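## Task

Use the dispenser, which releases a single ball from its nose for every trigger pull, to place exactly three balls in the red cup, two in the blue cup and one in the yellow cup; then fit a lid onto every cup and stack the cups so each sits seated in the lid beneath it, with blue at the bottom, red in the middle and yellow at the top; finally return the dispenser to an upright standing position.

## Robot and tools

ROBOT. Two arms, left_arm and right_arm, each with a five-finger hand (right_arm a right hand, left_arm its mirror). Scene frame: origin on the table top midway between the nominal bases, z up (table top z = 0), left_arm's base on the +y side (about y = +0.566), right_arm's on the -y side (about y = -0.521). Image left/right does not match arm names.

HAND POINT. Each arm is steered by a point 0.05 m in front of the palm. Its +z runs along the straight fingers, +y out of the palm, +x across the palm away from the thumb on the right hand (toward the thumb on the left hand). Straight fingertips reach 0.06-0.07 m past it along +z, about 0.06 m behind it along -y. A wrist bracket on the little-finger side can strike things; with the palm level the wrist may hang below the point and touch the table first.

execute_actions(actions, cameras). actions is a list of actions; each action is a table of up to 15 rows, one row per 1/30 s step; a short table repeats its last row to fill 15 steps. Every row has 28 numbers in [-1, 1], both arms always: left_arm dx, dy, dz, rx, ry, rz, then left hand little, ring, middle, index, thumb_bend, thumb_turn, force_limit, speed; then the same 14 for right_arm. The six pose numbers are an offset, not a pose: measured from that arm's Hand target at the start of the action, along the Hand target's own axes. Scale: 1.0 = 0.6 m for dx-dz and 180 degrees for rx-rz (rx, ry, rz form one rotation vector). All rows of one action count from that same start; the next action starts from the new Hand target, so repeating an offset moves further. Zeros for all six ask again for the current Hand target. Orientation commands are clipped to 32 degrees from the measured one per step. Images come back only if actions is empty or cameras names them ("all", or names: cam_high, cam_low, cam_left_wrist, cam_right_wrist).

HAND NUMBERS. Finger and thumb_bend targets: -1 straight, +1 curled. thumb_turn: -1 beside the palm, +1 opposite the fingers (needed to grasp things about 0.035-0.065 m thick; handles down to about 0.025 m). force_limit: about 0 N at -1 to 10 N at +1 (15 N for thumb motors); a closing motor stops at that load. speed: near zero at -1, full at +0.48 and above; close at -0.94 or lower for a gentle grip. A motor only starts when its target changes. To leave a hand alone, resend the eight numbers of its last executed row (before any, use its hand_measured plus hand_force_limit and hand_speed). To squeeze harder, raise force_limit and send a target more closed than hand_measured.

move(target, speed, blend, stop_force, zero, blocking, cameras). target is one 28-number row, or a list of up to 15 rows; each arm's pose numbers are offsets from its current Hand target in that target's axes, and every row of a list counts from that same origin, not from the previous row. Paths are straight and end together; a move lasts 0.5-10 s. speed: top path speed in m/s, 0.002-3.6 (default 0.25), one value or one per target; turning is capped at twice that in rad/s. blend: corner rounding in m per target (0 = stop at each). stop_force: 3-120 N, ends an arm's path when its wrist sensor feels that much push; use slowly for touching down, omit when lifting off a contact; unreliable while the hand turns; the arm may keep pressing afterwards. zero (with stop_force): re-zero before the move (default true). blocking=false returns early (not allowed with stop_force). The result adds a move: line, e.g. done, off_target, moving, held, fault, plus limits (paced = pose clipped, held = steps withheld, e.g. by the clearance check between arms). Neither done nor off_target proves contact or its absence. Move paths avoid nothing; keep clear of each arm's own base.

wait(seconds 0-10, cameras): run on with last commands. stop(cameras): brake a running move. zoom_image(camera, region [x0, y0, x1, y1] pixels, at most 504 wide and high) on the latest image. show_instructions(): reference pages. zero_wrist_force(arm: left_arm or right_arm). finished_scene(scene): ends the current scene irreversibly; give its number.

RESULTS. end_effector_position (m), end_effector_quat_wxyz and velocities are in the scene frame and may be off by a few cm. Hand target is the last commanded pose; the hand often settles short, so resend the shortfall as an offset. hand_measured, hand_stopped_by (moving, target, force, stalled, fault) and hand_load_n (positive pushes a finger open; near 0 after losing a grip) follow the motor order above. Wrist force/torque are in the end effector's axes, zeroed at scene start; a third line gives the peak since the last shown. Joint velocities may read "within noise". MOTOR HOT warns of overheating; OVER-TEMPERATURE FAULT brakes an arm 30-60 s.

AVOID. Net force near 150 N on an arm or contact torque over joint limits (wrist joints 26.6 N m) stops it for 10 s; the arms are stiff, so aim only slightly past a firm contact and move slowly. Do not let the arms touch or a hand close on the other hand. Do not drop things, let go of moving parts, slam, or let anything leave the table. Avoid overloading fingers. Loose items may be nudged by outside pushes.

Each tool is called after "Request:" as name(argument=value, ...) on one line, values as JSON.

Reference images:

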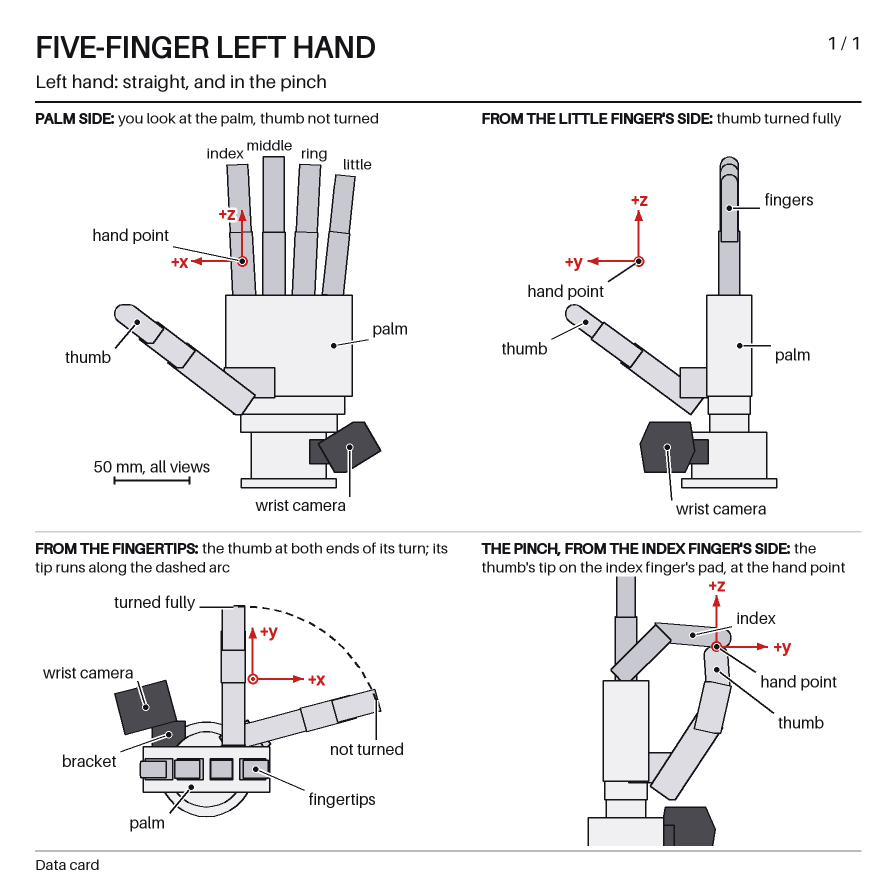

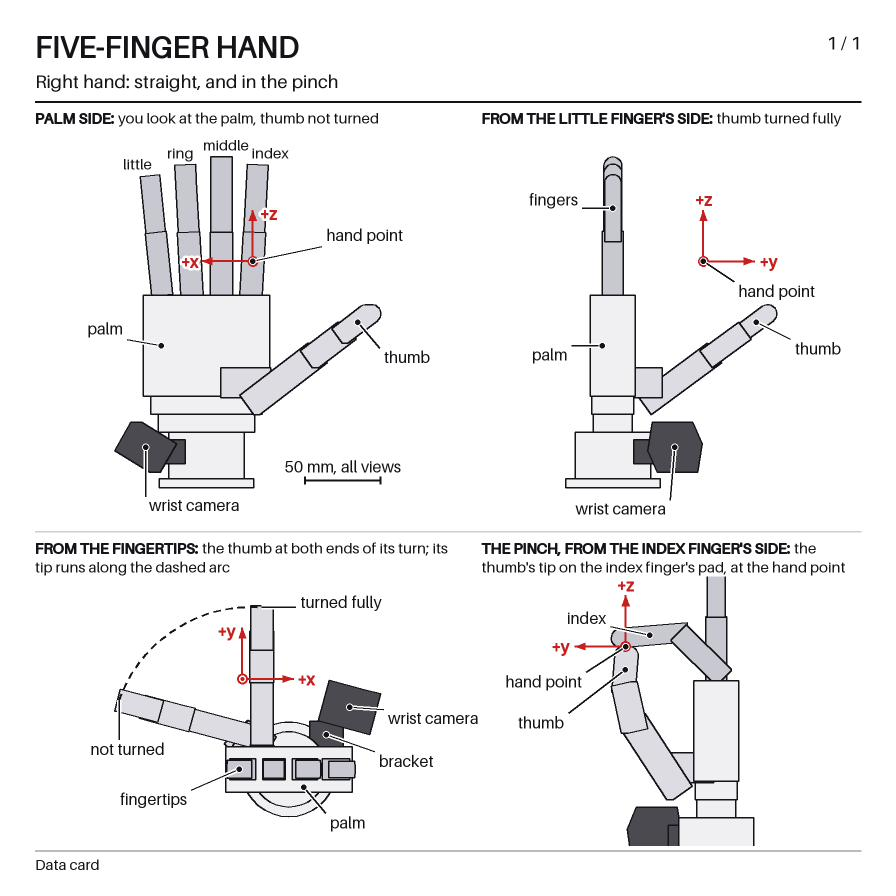

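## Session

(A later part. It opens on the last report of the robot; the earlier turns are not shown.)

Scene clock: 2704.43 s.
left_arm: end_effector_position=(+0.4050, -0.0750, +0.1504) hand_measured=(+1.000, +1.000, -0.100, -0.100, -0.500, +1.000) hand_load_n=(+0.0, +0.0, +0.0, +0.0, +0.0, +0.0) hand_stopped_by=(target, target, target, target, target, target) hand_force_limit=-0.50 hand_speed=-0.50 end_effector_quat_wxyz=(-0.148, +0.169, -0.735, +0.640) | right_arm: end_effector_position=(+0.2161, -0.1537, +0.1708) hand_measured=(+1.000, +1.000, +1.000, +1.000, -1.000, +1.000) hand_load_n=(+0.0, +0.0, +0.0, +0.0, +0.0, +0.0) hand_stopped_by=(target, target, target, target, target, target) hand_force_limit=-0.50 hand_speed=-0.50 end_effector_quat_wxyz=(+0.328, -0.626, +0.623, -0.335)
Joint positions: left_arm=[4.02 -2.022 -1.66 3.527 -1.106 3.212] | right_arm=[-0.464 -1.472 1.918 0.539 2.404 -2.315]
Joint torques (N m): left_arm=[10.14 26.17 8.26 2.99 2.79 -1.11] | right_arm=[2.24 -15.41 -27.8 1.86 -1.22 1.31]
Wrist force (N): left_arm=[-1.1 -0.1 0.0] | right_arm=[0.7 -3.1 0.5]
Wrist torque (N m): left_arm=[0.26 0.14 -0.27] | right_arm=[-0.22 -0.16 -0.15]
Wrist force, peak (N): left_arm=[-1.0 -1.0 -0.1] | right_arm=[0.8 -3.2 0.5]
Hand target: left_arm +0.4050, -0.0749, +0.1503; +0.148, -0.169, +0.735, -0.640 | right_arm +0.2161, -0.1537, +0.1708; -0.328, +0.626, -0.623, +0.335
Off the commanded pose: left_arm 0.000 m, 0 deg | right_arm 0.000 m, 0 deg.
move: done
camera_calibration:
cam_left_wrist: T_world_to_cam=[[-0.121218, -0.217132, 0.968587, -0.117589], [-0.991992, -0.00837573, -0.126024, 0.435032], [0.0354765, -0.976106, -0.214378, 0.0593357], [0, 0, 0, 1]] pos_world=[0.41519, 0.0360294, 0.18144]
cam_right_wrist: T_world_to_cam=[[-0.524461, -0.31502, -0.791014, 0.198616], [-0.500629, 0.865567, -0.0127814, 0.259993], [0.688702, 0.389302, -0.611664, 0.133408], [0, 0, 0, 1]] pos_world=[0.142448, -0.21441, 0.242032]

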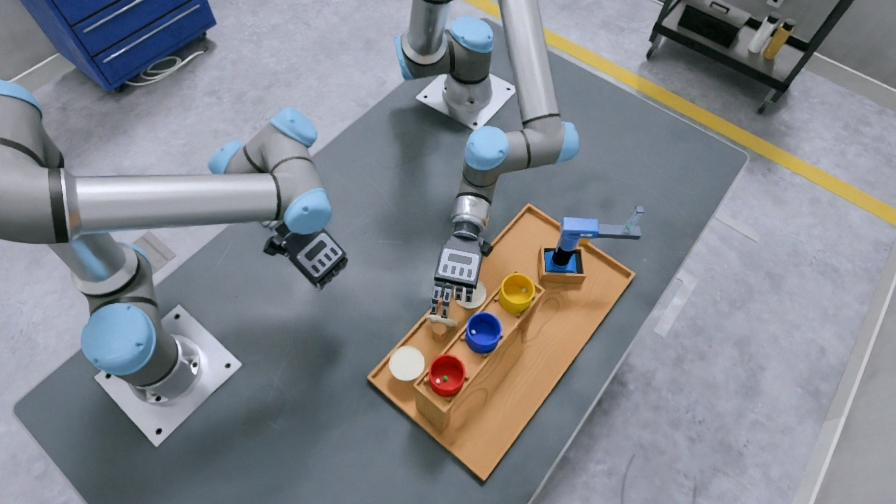

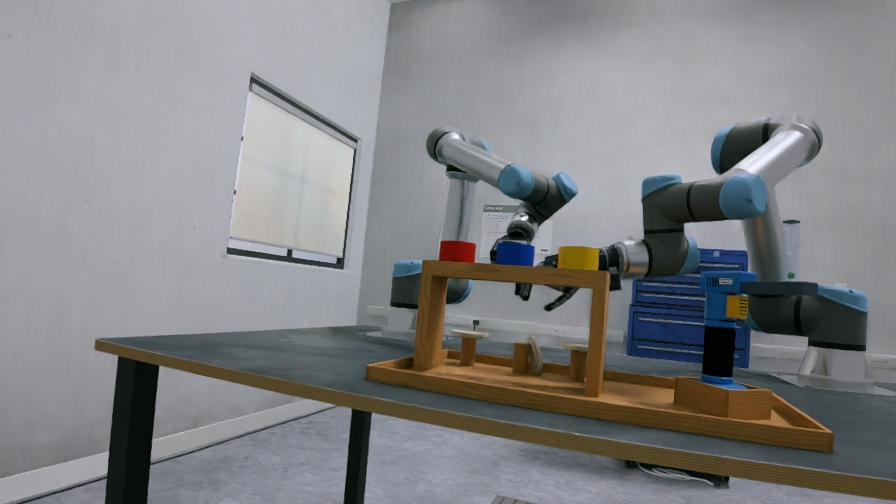

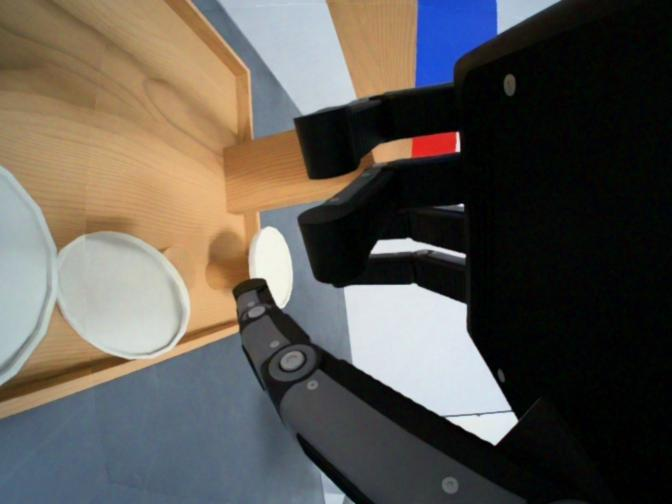

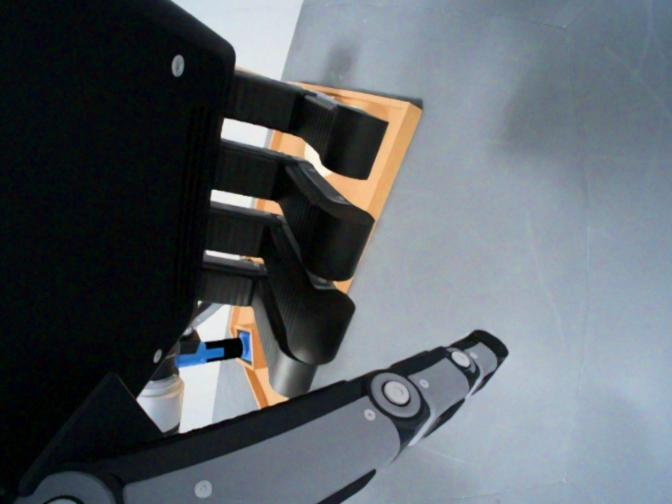

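Request:
move(target=[0.0132,0.0815,0.015,0,0,0.1222,1,1,-0.1,-0.1,-0.5,1,-0.5,-0.5,0,0,0,0,0,0,1,1,1,1,-1,1,-0.5,-0.5], speed=0.08, cameras=["cam_high","cam_low","cam_left_wrist"])

Request:
zoom_image(camera="cam_low", region=[480, 250, 600, 390])

Request:
zoom_image(camera="cam_high", region=[380, 260, 490, 360])

Scene clock: 2806.00 s.
left_arm: end_effector_position=(+0.3989, -0.0803, +0.1007) hand_measured=(+1.000, +1.000, -0.100, -0.100, -0.500, +1.000) hand_load_n=(+0.0, +0.0, +0.0, +0.0, +0.0, +0.0) hand_stopped_by=(target, target, target, target, target, target) hand_force_limit=-0.50 hand_speed=-0.50 end_effector_quat_wxyz=(+0.267, -0.026, +0.754, -0.600) | right_arm: end_effector_position=(+0.2161, -0.1537, +0.1708) hand_measured=(+1.000, +1.000, +1.000, +1.000, -1.000, +1.000) hand_load_n=(+0.0, +0.0, +0.0, +0.5, +0.0, +0.5) hand_stopped_by=(target, target, target, target, target, target) hand_force_limit=-0.50 hand_speed=-0.50 end_effector_quat_wxyz=(+0.328, -0.626, +0.623, -0.335)
Joint positions: left_arm=[3.959 -2.072 -1.711 3.633 -1.167 3.585] | right_arm=[-0.464 -1.472 1.918 0.539 2.404 -2.315]
Joint torques (N m): left_arm=[-11.29 28.41 7.25 2.89 -2.73 1.62] | right_arm=[0 -15.41 -27.74 1.01 -1.33 1.36]
Wrist force (N): left_arm=[-1.5 -0.5 -0.1] | right_arm=[0.6 -2.8 0.6]
Wrist torque (N m): left_arm=[0.19 0.10 -0.25] | right_arm=[-0.19 -0.14 -0.14]
Wrist force, peak (N): left_arm=[-1.7 -0.4 0.1] | right_arm=[0.5 -3.2 0.3]
Hand target: left_arm +0.3988, -0.0803, +0.1006; +0.267, -0.026, +0.754, -0.600 | right_arm +0.2161, -0.1537, +0.1708; -0.328, +0.626, -0.623, +0.335
Off the commanded pose: left_arm 0.000 m, 0 deg | right_arm 0.000 m, 0 deg.
move: done
camera_calibration:
cam_left_wrist: T_world_to_cam=[[-0.446109, -0.352684, 0.822557, 0.0621149], [-0.891143, 0.0900435, -0.444699, 0.422376], [0.0827723, -0.9314, -0.354461, 0.0424701], [0, 0, 0, 1]] pos_world=[0.400592, 0.0234314, 0.151791]
Images, in order (width x height): cam_high 896x504, cam_low 896x504, cam_left_wrist 672x504.

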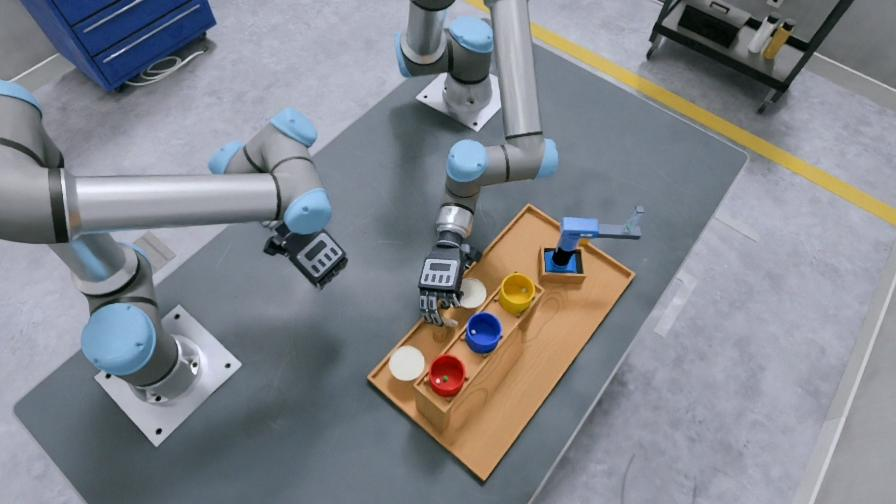

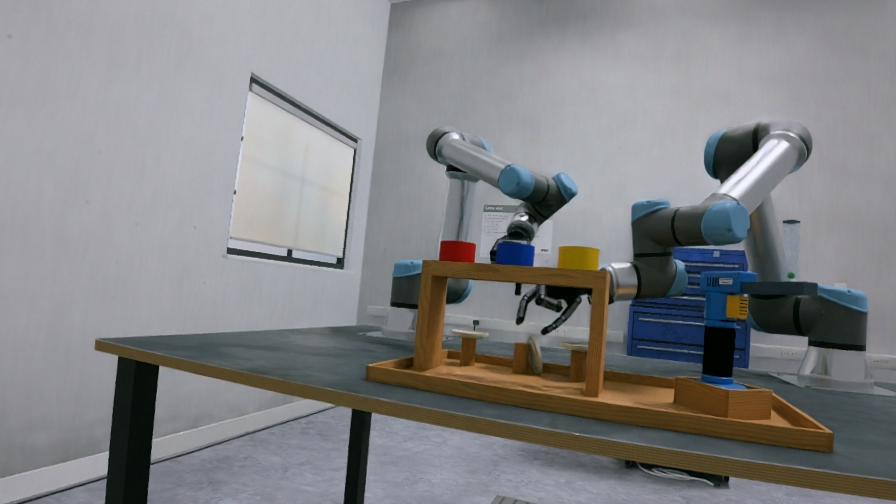

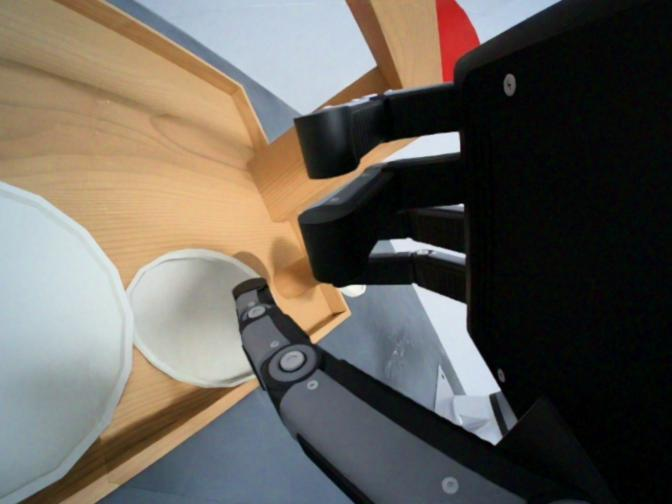

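Scaled by 3.600 from the camera's 896x504 image, which has a finer 1280x720 frame.

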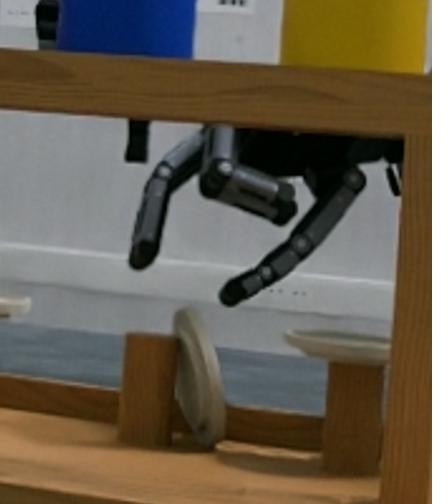

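Scaled by 4.582 from the camera's 896x504 image, which has a finer 1280x720 frame.

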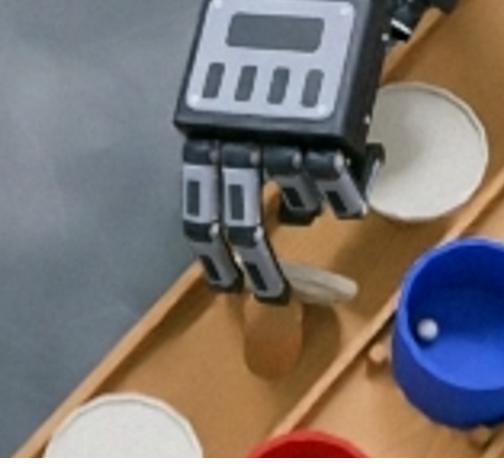

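Request:
move(target=[0.0133,0.0463,0.0067,0,0,0,1,1,-0.1,-0.1,-0.5,1,-0.5,-0.5,0,0,0,0,0,0,1,1,1,1,-1,1,-0.5,-0.5], speed=0.03, stop_force=4, cameras=["cam_high","cam_low","cam_left_wrist"])

Request:
zoom_image(camera="cam_low", region=[480, 250, 600, 390])

Request:
zoom_image(camera="cam_high", region=[380, 260, 490, 360])

Scene clock: 2842.97 s.
left_arm: end_effector_position=(+0.4016, -0.0790, +0.0716) hand_measured=(+1.000, +1.000, -0.100, -0.100, -0.500, +1.000) hand_load_n=(+0.0, +0.0, +0.0, -0.5, +0.0, +0.0) hand_stopped_by=(target, target, target, target, target, target) hand_force_limit=-0.50 hand_speed=-0.50 end_effector_quat_wxyz=(+0.267, -0.026, +0.754, -0.600) | right_arm: end_effector_position=(+0.2161, -0.1537, +0.1708) hand_measured=(+1.000, +1.000, +1.000, +1.000, -1.000, +1.000) hand_load_n=(+0.0, +0.0, +0.0, +0.0, +0.0, +0.0) hand_stopped_by=(target, target, target, target, target, target) hand_force_limit=-0.50 hand_speed=-0.50 end_effector_quat_wxyz=(+0.328, -0.626, +0.623, -0.335)
Joint positions: left_arm=[3.965 -2.116 -1.731 3.697 -1.162 3.586] | right_arm=[-0.464 -1.472 1.918 0.539 2.404 -2.315]
Joint torques (N m): left_arm=[10.4 29.3 7.36 3.09 2.8 1.44] | right_arm=[-0.52 -15.85 -27.87 0.31 -1.29 1.48]
Wrist force (N): left_arm=[-1.3 -0.5 -0.1] | right_arm=[0.5 -2.8 0.5]
Wrist torque (N m): left_arm=[0.17 0.07 -0.23] | right_arm=[-0.18 -0.13 -0.15]
Wrist force, peak (N): left_arm=[-1.8 -0.3 0.3] | right_arm=[0.6 -3.2 0.4]
Hand target: left_arm +0.4016, -0.0790, +0.0716; +0.267, -0.026, +0.754, -0.600 | right_arm +0.2161, -0.1537, +0.1708; -0.328, +0.626, -0.623, +0.335
Off the commanded pose: left_arm 0.000 m, 0 deg | right_arm 0.000 m, 0 deg.
move: done
camera_calibration:
cam_left_wrist: T_world_to_cam=[[-0.446429, -0.35277, 0.822347, 0.0878368], [-0.890974, 0.0901332, -0.445019, 0.411702], [0.082869, -0.931359, -0.354547, 0.0330197], [0, 0, 0, 1]] pos_world=[0.403292, 0.0246315, 0.12269]
Images, in order (width x height): cam_high 896x504, cam_low 896x504, cam_left_wrist 672x504.

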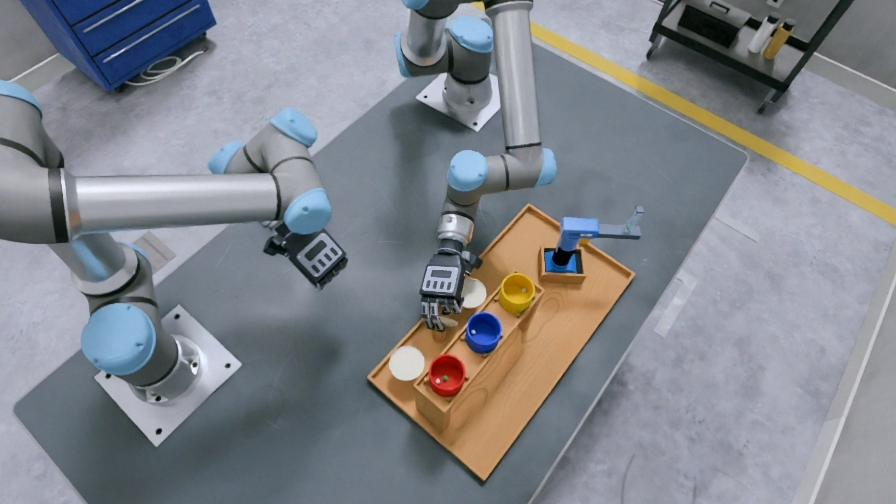

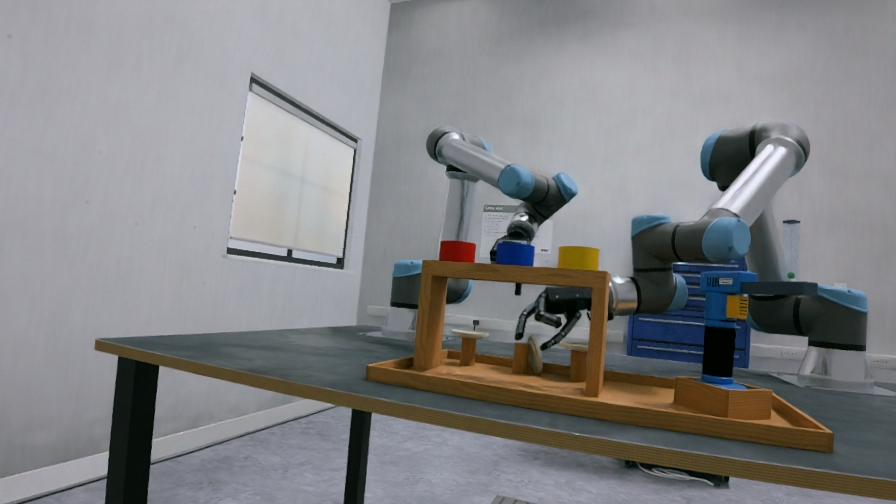

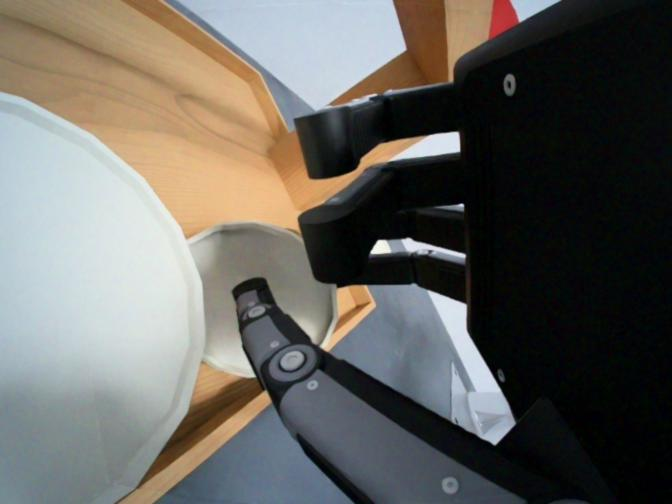

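Scaled by 3.600 from the camera's 896x504 image, which has a finer 1280x720 frame.

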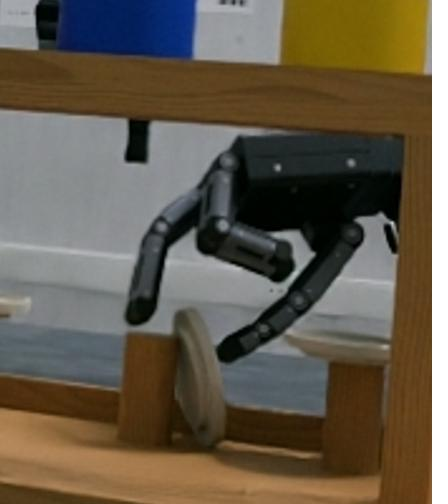

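Scaled by 4.582 from the camera's 896x504 image, which has a finer 1280x720 frame.

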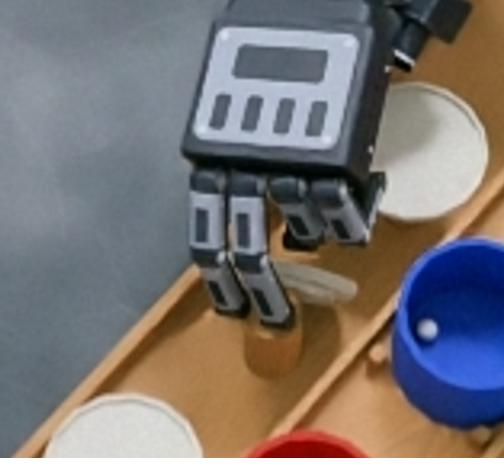

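Request:
move(target=[0,0,0,0,0,0,1,1,0.1,0.1,-0.5,1,-0.7,-0.9,0,0,0,0,0,0,1,1,1,1,-1,1,-0.5,-0.5], speed=0.03, cameras=["cam_high","cam_low","cam_left_wrist"])

Request:
zoom_image(camera="cam_low", region=[480, 250, 600, 390])

Request:
zoom_image(camera="cam_high", region=[380, 260, 490, 360])

Scene clock: 2860.27 s.
left_arm: end_effector_position=(+0.4016, -0.0790, +0.0716) hand_measured=(+1.000, +1.000, +0.100, +0.100, -0.500, +1.000) hand_load_n=(+0.0, +0.0, +0.0, +0.0, +0.0, +0.0) hand_stopped_by=(target, target, target, target, target, target) hand_force_limit=-0.70 hand_speed=-0.90 end_effector_quat_wxyz=(+0.267, -0.026, +0.754, -0.600) | right_arm: end_effector_position=(+0.2161, -0.1537, +0.1708) hand_measured=(+1.000, +1.000, +1.000, +1.000, -1.000, +1.000) hand_load_n=(+0.0, +0.0, +0.0, +0.5, +0.0, +0.0) hand_stopped_by=(target, target, target, target, target, target) hand_force_limit=-0.50 hand_speed=-0.50 end_effector_quat_wxyz=(+0.328, -0.626, +0.623, -0.335)
Joint positions: left_arm=[3.965 -2.116 -1.731 3.697 -1.162 3.586] | right_arm=[-0.464 -1.472 1.918 0.539 2.404 -2.315]
Joint torques (N m): left_arm=[10.51 29.26 8.01 2.9 2.68 -0.06] | right_arm=[-1.62 -14.54 -27.4 -0.16 -1.39 1.22]
Wrist force (N): left_arm=[-1.2 -0.4 0.1] | right_arm=[0.9 -2.8 0.2]
Wrist torque (N m): left_arm=[0.18 0.07 -0.23] | right_arm=[-0.17 -0.18 -0.13]
Wrist force, peak (N): left_arm=[-1.7 -0.6 0.0] | right_arm=[0.7 -3.2 0.5]
Hand target: left_arm +0.4016, -0.0790, +0.0716; +0.267, -0.026, +0.754, -0.600 | right_arm +0.2161, -0.1537, +0.1708; -0.328, +0.626, -0.623, +0.335
Off the commanded pose: left_arm 0.000 m, 0 deg | right_arm 0.000 m, 0 deg.
move: done
camera_calibration:
cam_left_wrist: T_world_to_cam=[[-0.446429, -0.35277, 0.822347, 0.0878368], [-0.890974, 0.0901332, -0.445019, 0.411702], [0.082869, -0.931359, -0.354547, 0.0330197], [0, 0, 0, 1]] pos_world=[0.403292, 0.0246315, 0.12269]
Images, in order (width x height): cam_high 896x504, cam_low 896x504, cam_left_wrist 672x504.

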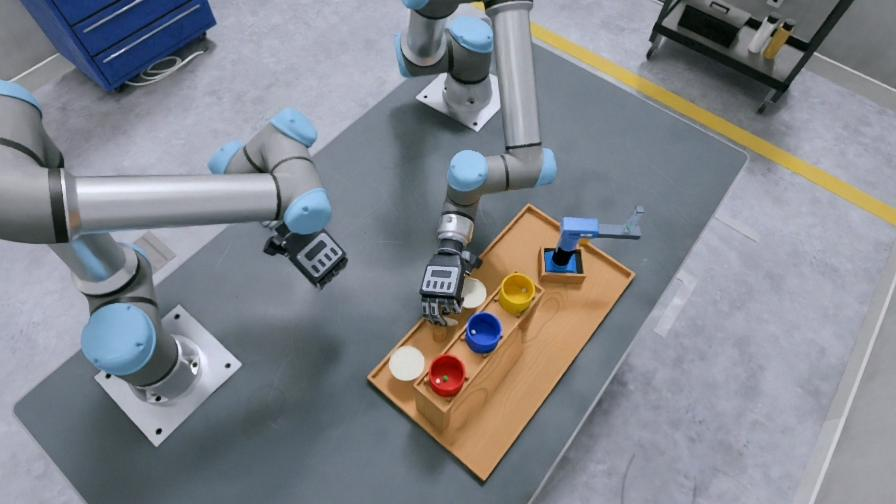

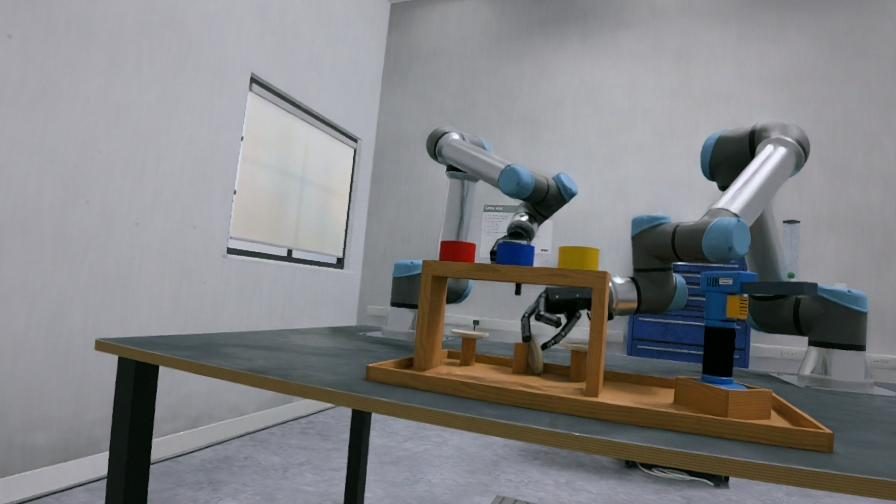

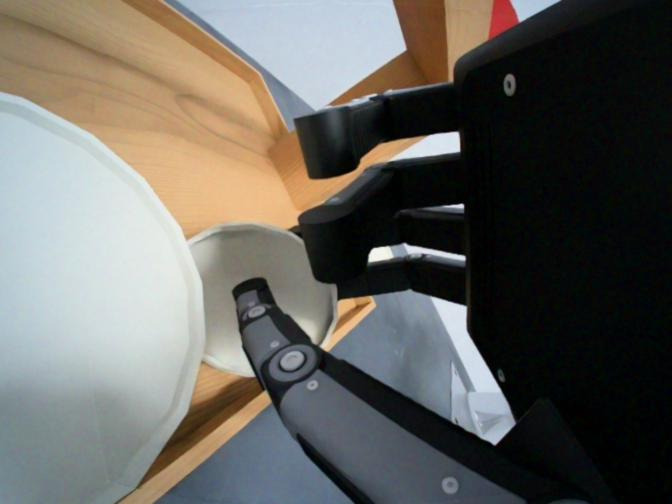

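Scaled by 3.600 from the camera's 896x504 image, which has a finer 1280x720 frame.

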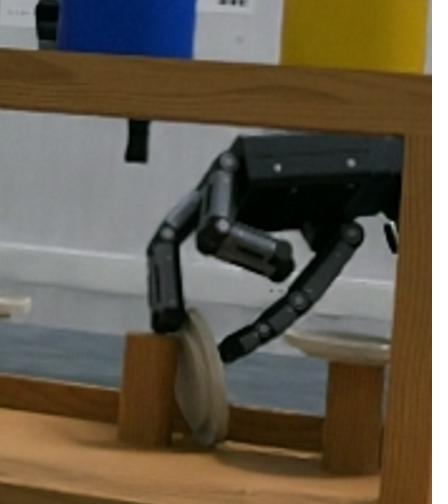

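Scaled by 4.582 from the camera's 896x504 image, which has a finer 1280x720 frame.

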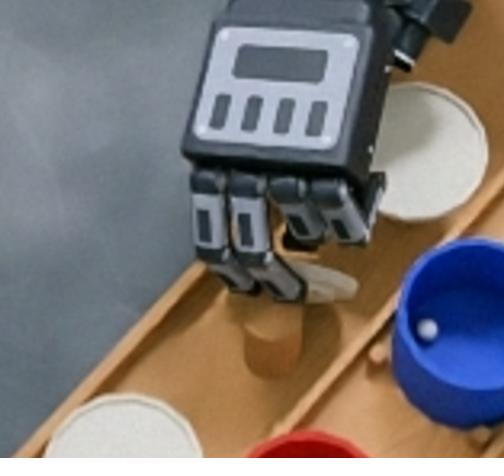

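Request:
move(target=[0,0,0,0,0,0,1,1,0.1,0.1,-0.3,1,-0.7,-0.9,0,0,0,0,0,0,1,1,1,1,-1,1,-0.5,-0.5], speed=0.03, cameras=["cam_high","cam_low","cam_left_wrist"])

Request:
zoom_image(camera="cam_low", region=[480, 250, 600, 390])

Request:
zoom_image(camera="cam_left_wrist", region=[160, 120, 420, 400])

Scene clock: 2870.90 s.
left_arm: end_effector_position=(+0.4016, -0.0790, +0.0716) hand_measured=(+1.000, +1.000, +0.100, +0.100, -0.300, +1.000) hand_load_n=(+0.0, +0.0, +0.0, +0.0, +0.0, +0.0) hand_stopped_by=(target, target, target, target, target, target) hand_force_limit=-0.70 hand_speed=-0.90 end_effector_quat_wxyz=(+0.267, -0.026, +0.754, -0.600) | right_arm: end_effector_position=(+0.2161, -0.1537, +0.1708) hand_measured=(+1.000, +1.000, +1.000, +1.000, -1.000, +1.000) hand_load_n=(+0.0, +0.0, +0.0, +0.0, +0.0, +0.0) hand_stopped_by=(target, target, target, target, target, target) hand_force_limit=-0.50 hand_speed=-0.50 end_effector_quat_wxyz=(+0.328, -0.626, +0.623, -0.335)
Joint positions: left_arm=[3.965 -2.116 -1.731 3.697 -1.162 3.586] | right_arm=[-0.464 -1.472 1.918 0.539 2.404 -2.315]
Joint torques (N m): left_arm=[10.26 29.34 9.72 2.24 2.76 -0.77] | right_arm=[-2.89 -15.52 -27.83 -0.46 -1.31 1.24]
Wrist force (N): left_arm=[-1.2 -0.4 0.0] | right_arm=[0.8 -2.8 0.5]
Wrist torque (N m): left_arm=[0.19 0.07 -0.23] | right_arm=[-0.18 -0.17 -0.13]
Wrist force, peak (N): left_arm=[-1.7 -0.2 -0.2] | right_arm=[0.5 -3.2 0.6]
Hand target: left_arm +0.4016, -0.0790, +0.0716; +0.267, -0.026, +0.754, -0.600 | right_arm +0.2161, -0.1537, +0.1708; -0.328, +0.626, -0.623, +0.335
Off the commanded pose: left_arm 0.000 m, 0 deg | right_arm 0.000 m, 0 deg.
move: done
camera_calibration:
cam_left_wrist: T_world_to_cam=[[-0.446429, -0.35277, 0.822347, 0.0878368], [-0.890974, 0.0901332, -0.445019, 0.411702], [0.082869, -0.931359, -0.354547, 0.0330197], [0, 0, 0, 1]] pos_world=[0.403292, 0.0246315, 0.12269]
Images, in order (width x height): cam_high 896x504, cam_low 896x504, cam_left_wrist 672x504.

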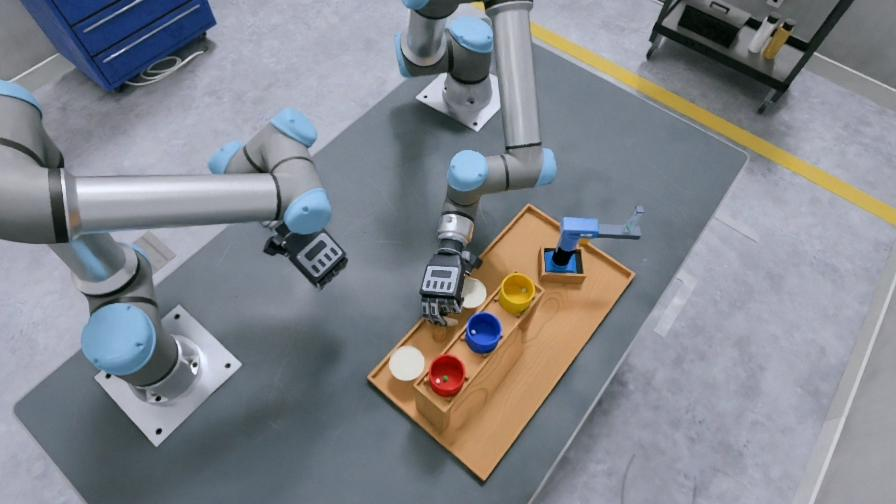

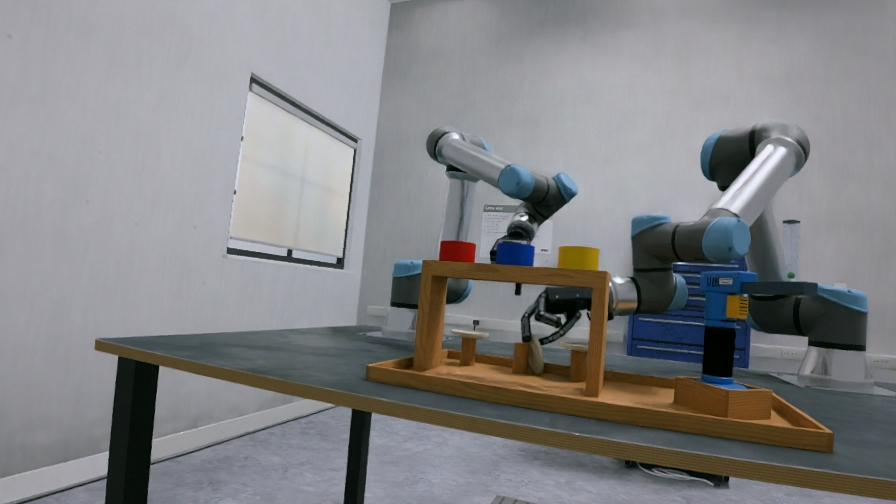

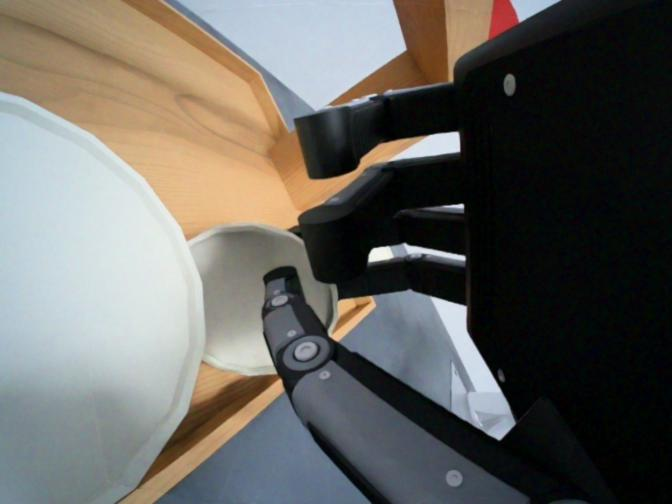

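Scaled by 3.600 from the camera's 896x504 image, which has a finer 1280x720 frame.

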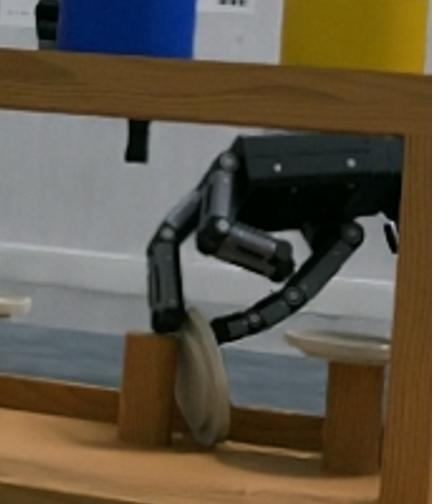

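Scaled by 1.800 from the camera's 672x504 image, which has a finer 960x720 frame.

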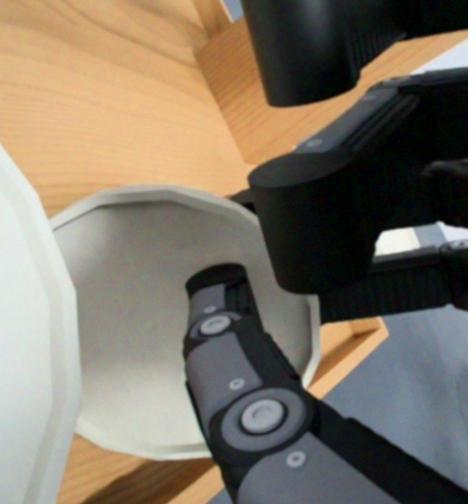

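Request:
move(target=[0,0,0,0,0,0,1,1,0.1,0.1,0.1,1,-0.6,-0.9,0,0,0,0,0,0,1,1,1,1,-1,1,-0.5,-0.5], speed=0.03, cameras=["cam_high","cam_low","cam_left_wrist"])

Request:
zoom_image(camera="cam_low", region=[480, 250, 600, 390])

Request:
zoom_image(camera="cam_left_wrist", region=[160, 120, 420, 400])

Scene clock: 2881.40 s.
left_arm: end_effector_position=(+0.4016, -0.0790, +0.0716) hand_measured=(+1.000, +1.000, +0.100, +0.100, +0.100, +1.000) hand_load_n=(-0.5, +0.0, +0.5, +0.0, +0.0, +0.5) hand_stopped_by=(target, target, target, target, target, target) hand_force_limit=-0.60 hand_speed=-0.90 end_effector_quat_wxyz=(+0.267, -0.026, +0.754, -0.600) | right_arm: end_effector_position=(+0.2161, -0.1537, +0.1708) hand_measured=(+1.000, +1.000, +1.000, +1.000, -1.000, +1.000) hand_load_n=(+0.0, +0.0, +0.5, +0.0, +0.0, +0.0) hand_stopped_by=(target, target, target, target, target, target) hand_force_limit=-0.50 hand_speed=-0.50 end_effector_quat_wxyz=(+0.328, -0.626, +0.623, -0.335)
Joint positions: left_arm=[3.965 -2.116 -1.731 3.697 -1.162 3.586] | right_arm=[-0.464 -1.472 1.918 0.539 2.404 -2.315]
Joint torques (N m): left_arm=[9.39 29.46 12.06 1.69 2.59 -0.72] | right_arm=[-5.13 -15.98 -28 -0.35 -1.03 1.37]
Wrist force (N): left_arm=[-1.4 -0.3 0.2] | right_arm=[0.7 -3.0 0.5]
Wrist torque (N m): left_arm=[0.18 0.10 -0.24] | right_arm=[-0.21 -0.17 -0.14]
Wrist force, peak (N): left_arm=[-1.6 -0.6 0.5] | right_arm=[0.6 -3.2 0.2]
Hand target: left_arm +0.4016, -0.0790, +0.0716; +0.267, -0.026, +0.754, -0.600 | right_arm +0.2161, -0.1537, +0.1708; -0.328, +0.626, -0.623, +0.335
Off the commanded pose: left_arm 0.000 m, 0 deg | right_arm 0.000 m, 0 deg.
move: done
camera_calibration:
cam_left_wrist: T_world_to_cam=[[-0.446429, -0.35277, 0.822347, 0.0878368], [-0.890974, 0.0901332, -0.445019, 0.411702], [0.082869, -0.931359, -0.354547, 0.0330197], [0, 0, 0, 1]] pos_world=[0.403292, 0.0246315, 0.12269]
Images, in order (width x height): cam_high 896x504, cam_low 896x504, cam_left_wrist 672x504.

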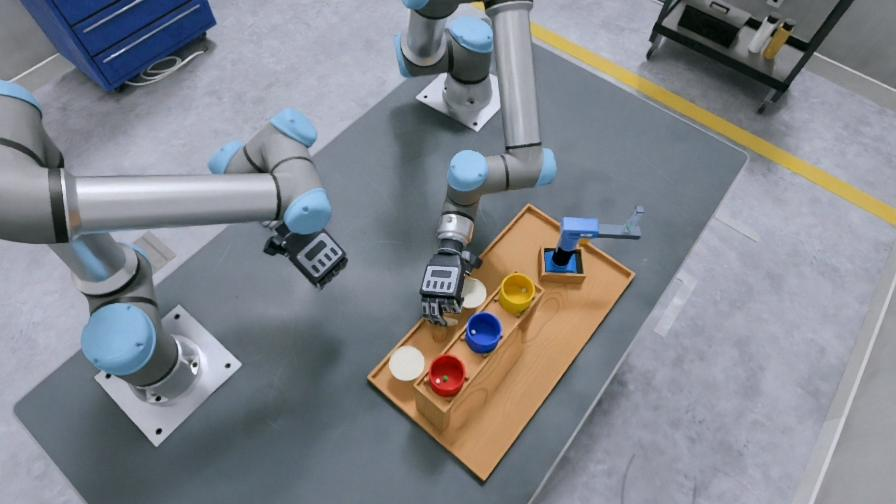

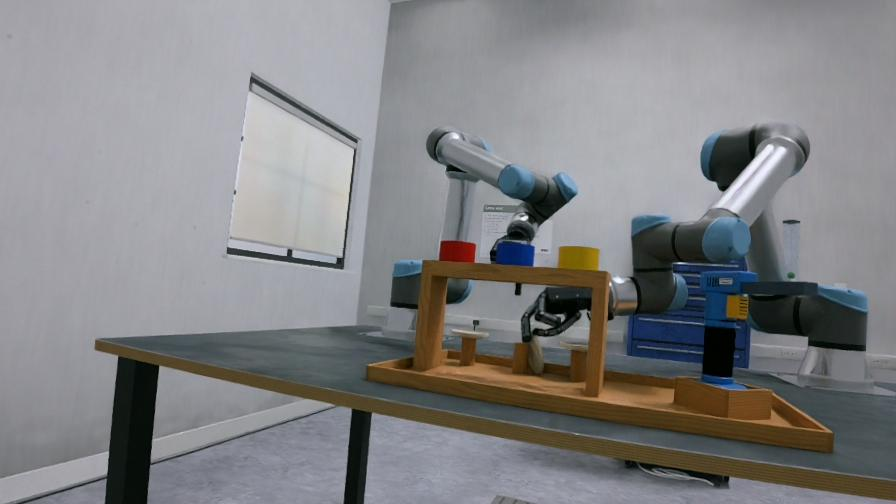

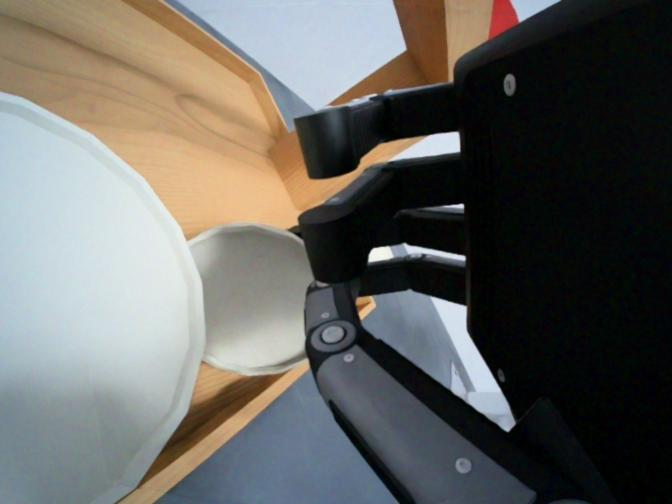

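Scaled by 3.600 from the camera's 896x504 image, which has a finer 1280x720 frame.

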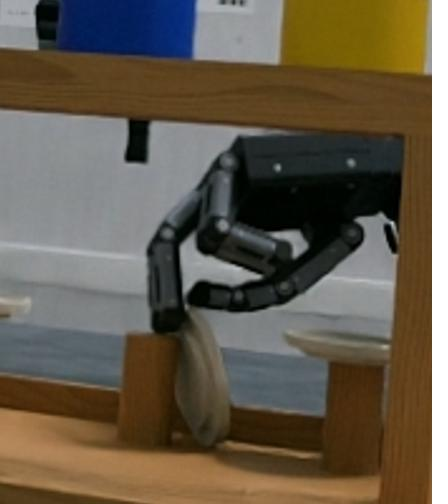

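Scaled by 1.800 from the camera's 672x504 image, which has a finer 960x720 frame.

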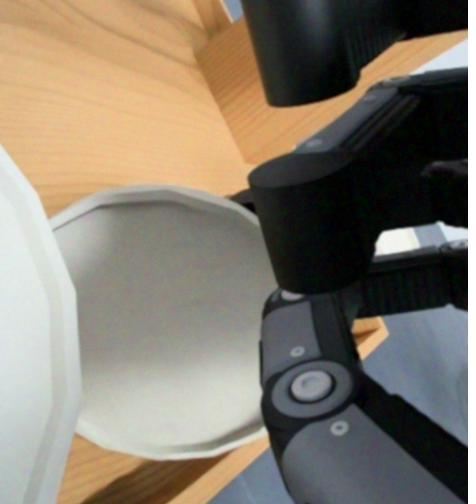

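Request:
move(target=[[0,0,0,0,0,0,1,1,0.1,0.1,-0.25,1,-0.6,-0.8,0,0,0,0,0,0,1,1,1,1,-1,1,-0.5,-0.5],[0,0,0,0,0,0,1,1,0.3,0.3,-0.25,1,-0.6,-0.92,0,0,0,0,0,0,1,1,1,1,-1,1,-0.5,-0.5]], speed=0.03, cameras=["cam_high","cam_low","cam_left_wrist"])

Request:
zoom_image(camera="cam_low", region=[480, 250, 600, 390])

Request:
zoom_image(camera="cam_left_wrist", region=[160, 120, 420, 400])

Scene clock: 2906.53 s.
left_arm: end_effector_position=(+0.4016, -0.0790, +0.0716) hand_measured=(+1.000, +1.000, +0.180, +0.196, -0.250, +1.000) hand_load_n=(+0.0, +0.0, +4.0, +2.0, +1.5, -1.0) hand_stopped_by=(target, target, force, force, target, target) hand_force_limit=-0.60 hand_speed=-0.92 end_effector_quat_wxyz=(+0.267, -0.026, +0.754, -0.600) | right_arm: end_effector_position=(+0.2161, -0.1537, +0.1708) hand_measured=(+1.000, +1.000, +1.000, +1.000, -1.000, +1.000) hand_load_n=(+0.5, +0.0, +0.0, +0.0, +0.0, +0.0) hand_stopped_by=(target, target, target, target, target, target) hand_force_limit=-0.50 hand_speed=-0.50 end_effector_quat_wxyz=(+0.328, -0.626, +0.623, -0.335)
Joint positions: left_arm=[3.965 -2.116 -1.731 3.697 -1.162 3.586] | right_arm=[-0.464 -1.472 1.918 0.539 2.404 -2.315]
Joint torques (N m): left_arm=[8.4 30.14 14.46 1.1 2.39 -0.64] | right_arm=[-5.99 -15.21 -28.32 -0.49 -1.31 1.32]
Wrist force (N): left_arm=[-1.9 -2.2 0.0] | right_arm=[0.8 -2.8 0.5]
Wrist torque (N m): left_arm=[0.12 0.08 -0.21] | right_arm=[-0.17 -0.18 -0.13]
Wrist force, peak (N): left_arm=[-1.7 -3.1 -0.1] | right_arm=[0.7 -3.2 0.4]
Hand target: left_arm +0.4016, -0.0790, +0.0716; +0.267, -0.026, +0.754, -0.600 | right_arm +0.2161, -0.1537, +0.1708; -0.328, +0.626, -0.623, +0.335
Off the commanded pose: left_arm 0.000 m, 0 deg | right_arm 0.000 m, 0 deg.
move: done
camera_calibration:
cam_left_wrist: T_world_to_cam=[[-0.446429, -0.35277, 0.822347, 0.0878368], [-0.890974, 0.0901332, -0.445019, 0.411702], [0.082869, -0.931359, -0.354547, 0.0330197], [0, 0, 0, 1]] pos_world=[0.403292, 0.0246315, 0.12269]
Images, in order (width x height): cam_high 896x504, cam_low 896x504, cam_left_wrist 672x504.

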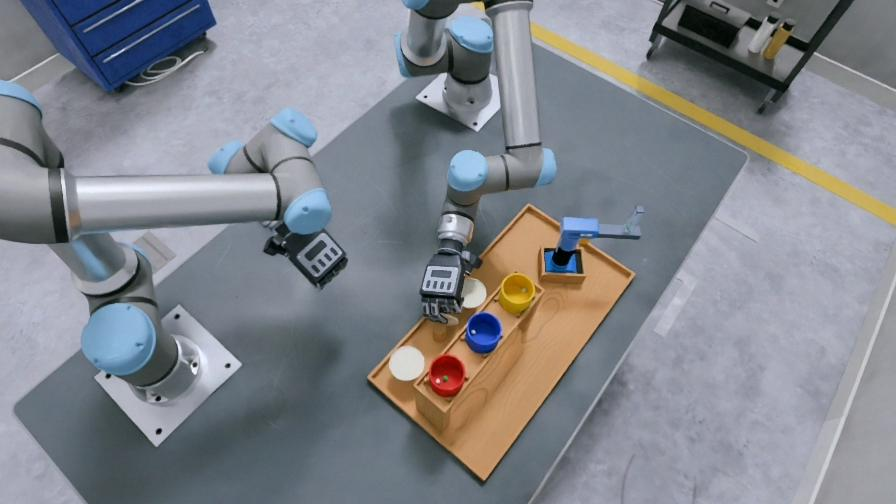

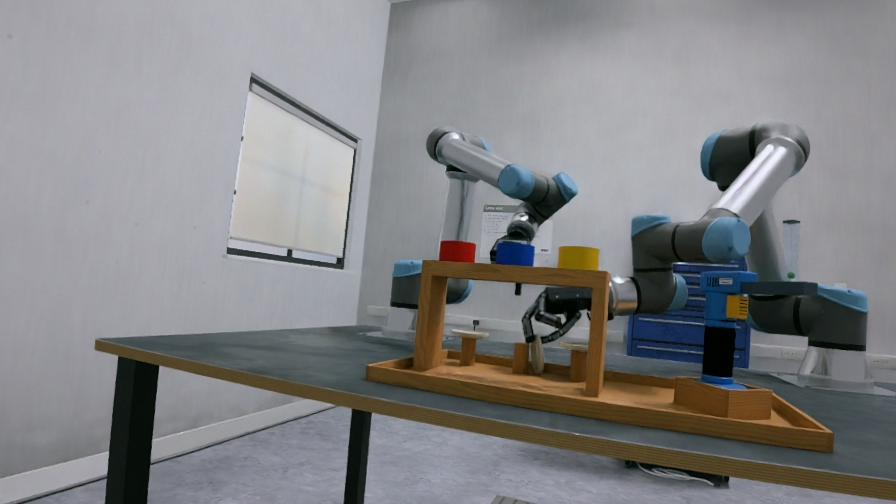

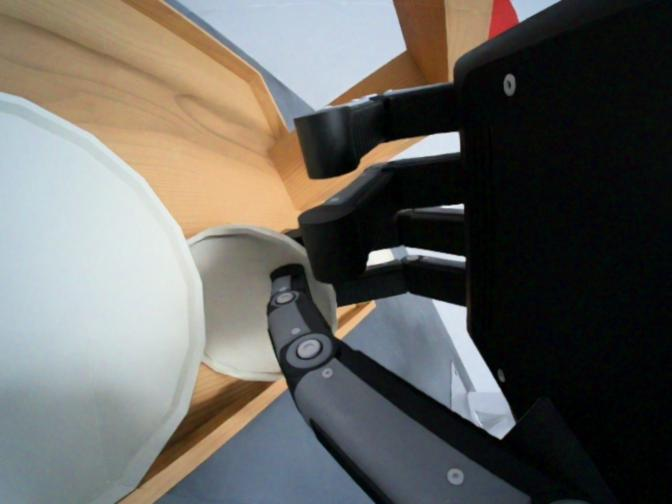

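Scaled by 3.600 from the camera's 896x504 image, which has a finer 1280x720 frame.

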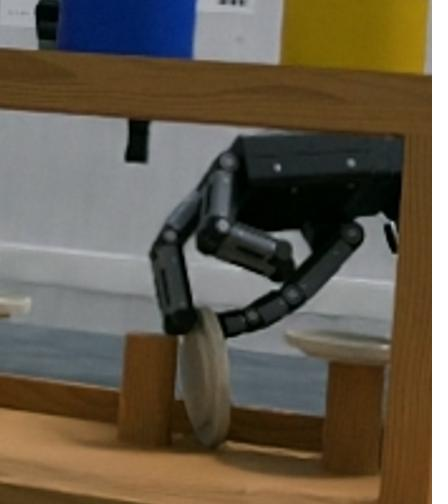

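Scaled by 1.800 from the camera's 672x504 image, which has a finer 960x720 frame.

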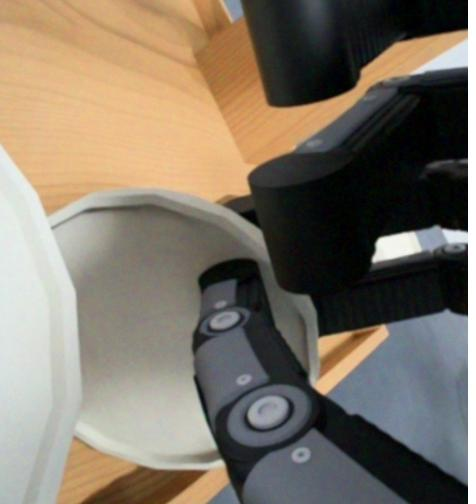

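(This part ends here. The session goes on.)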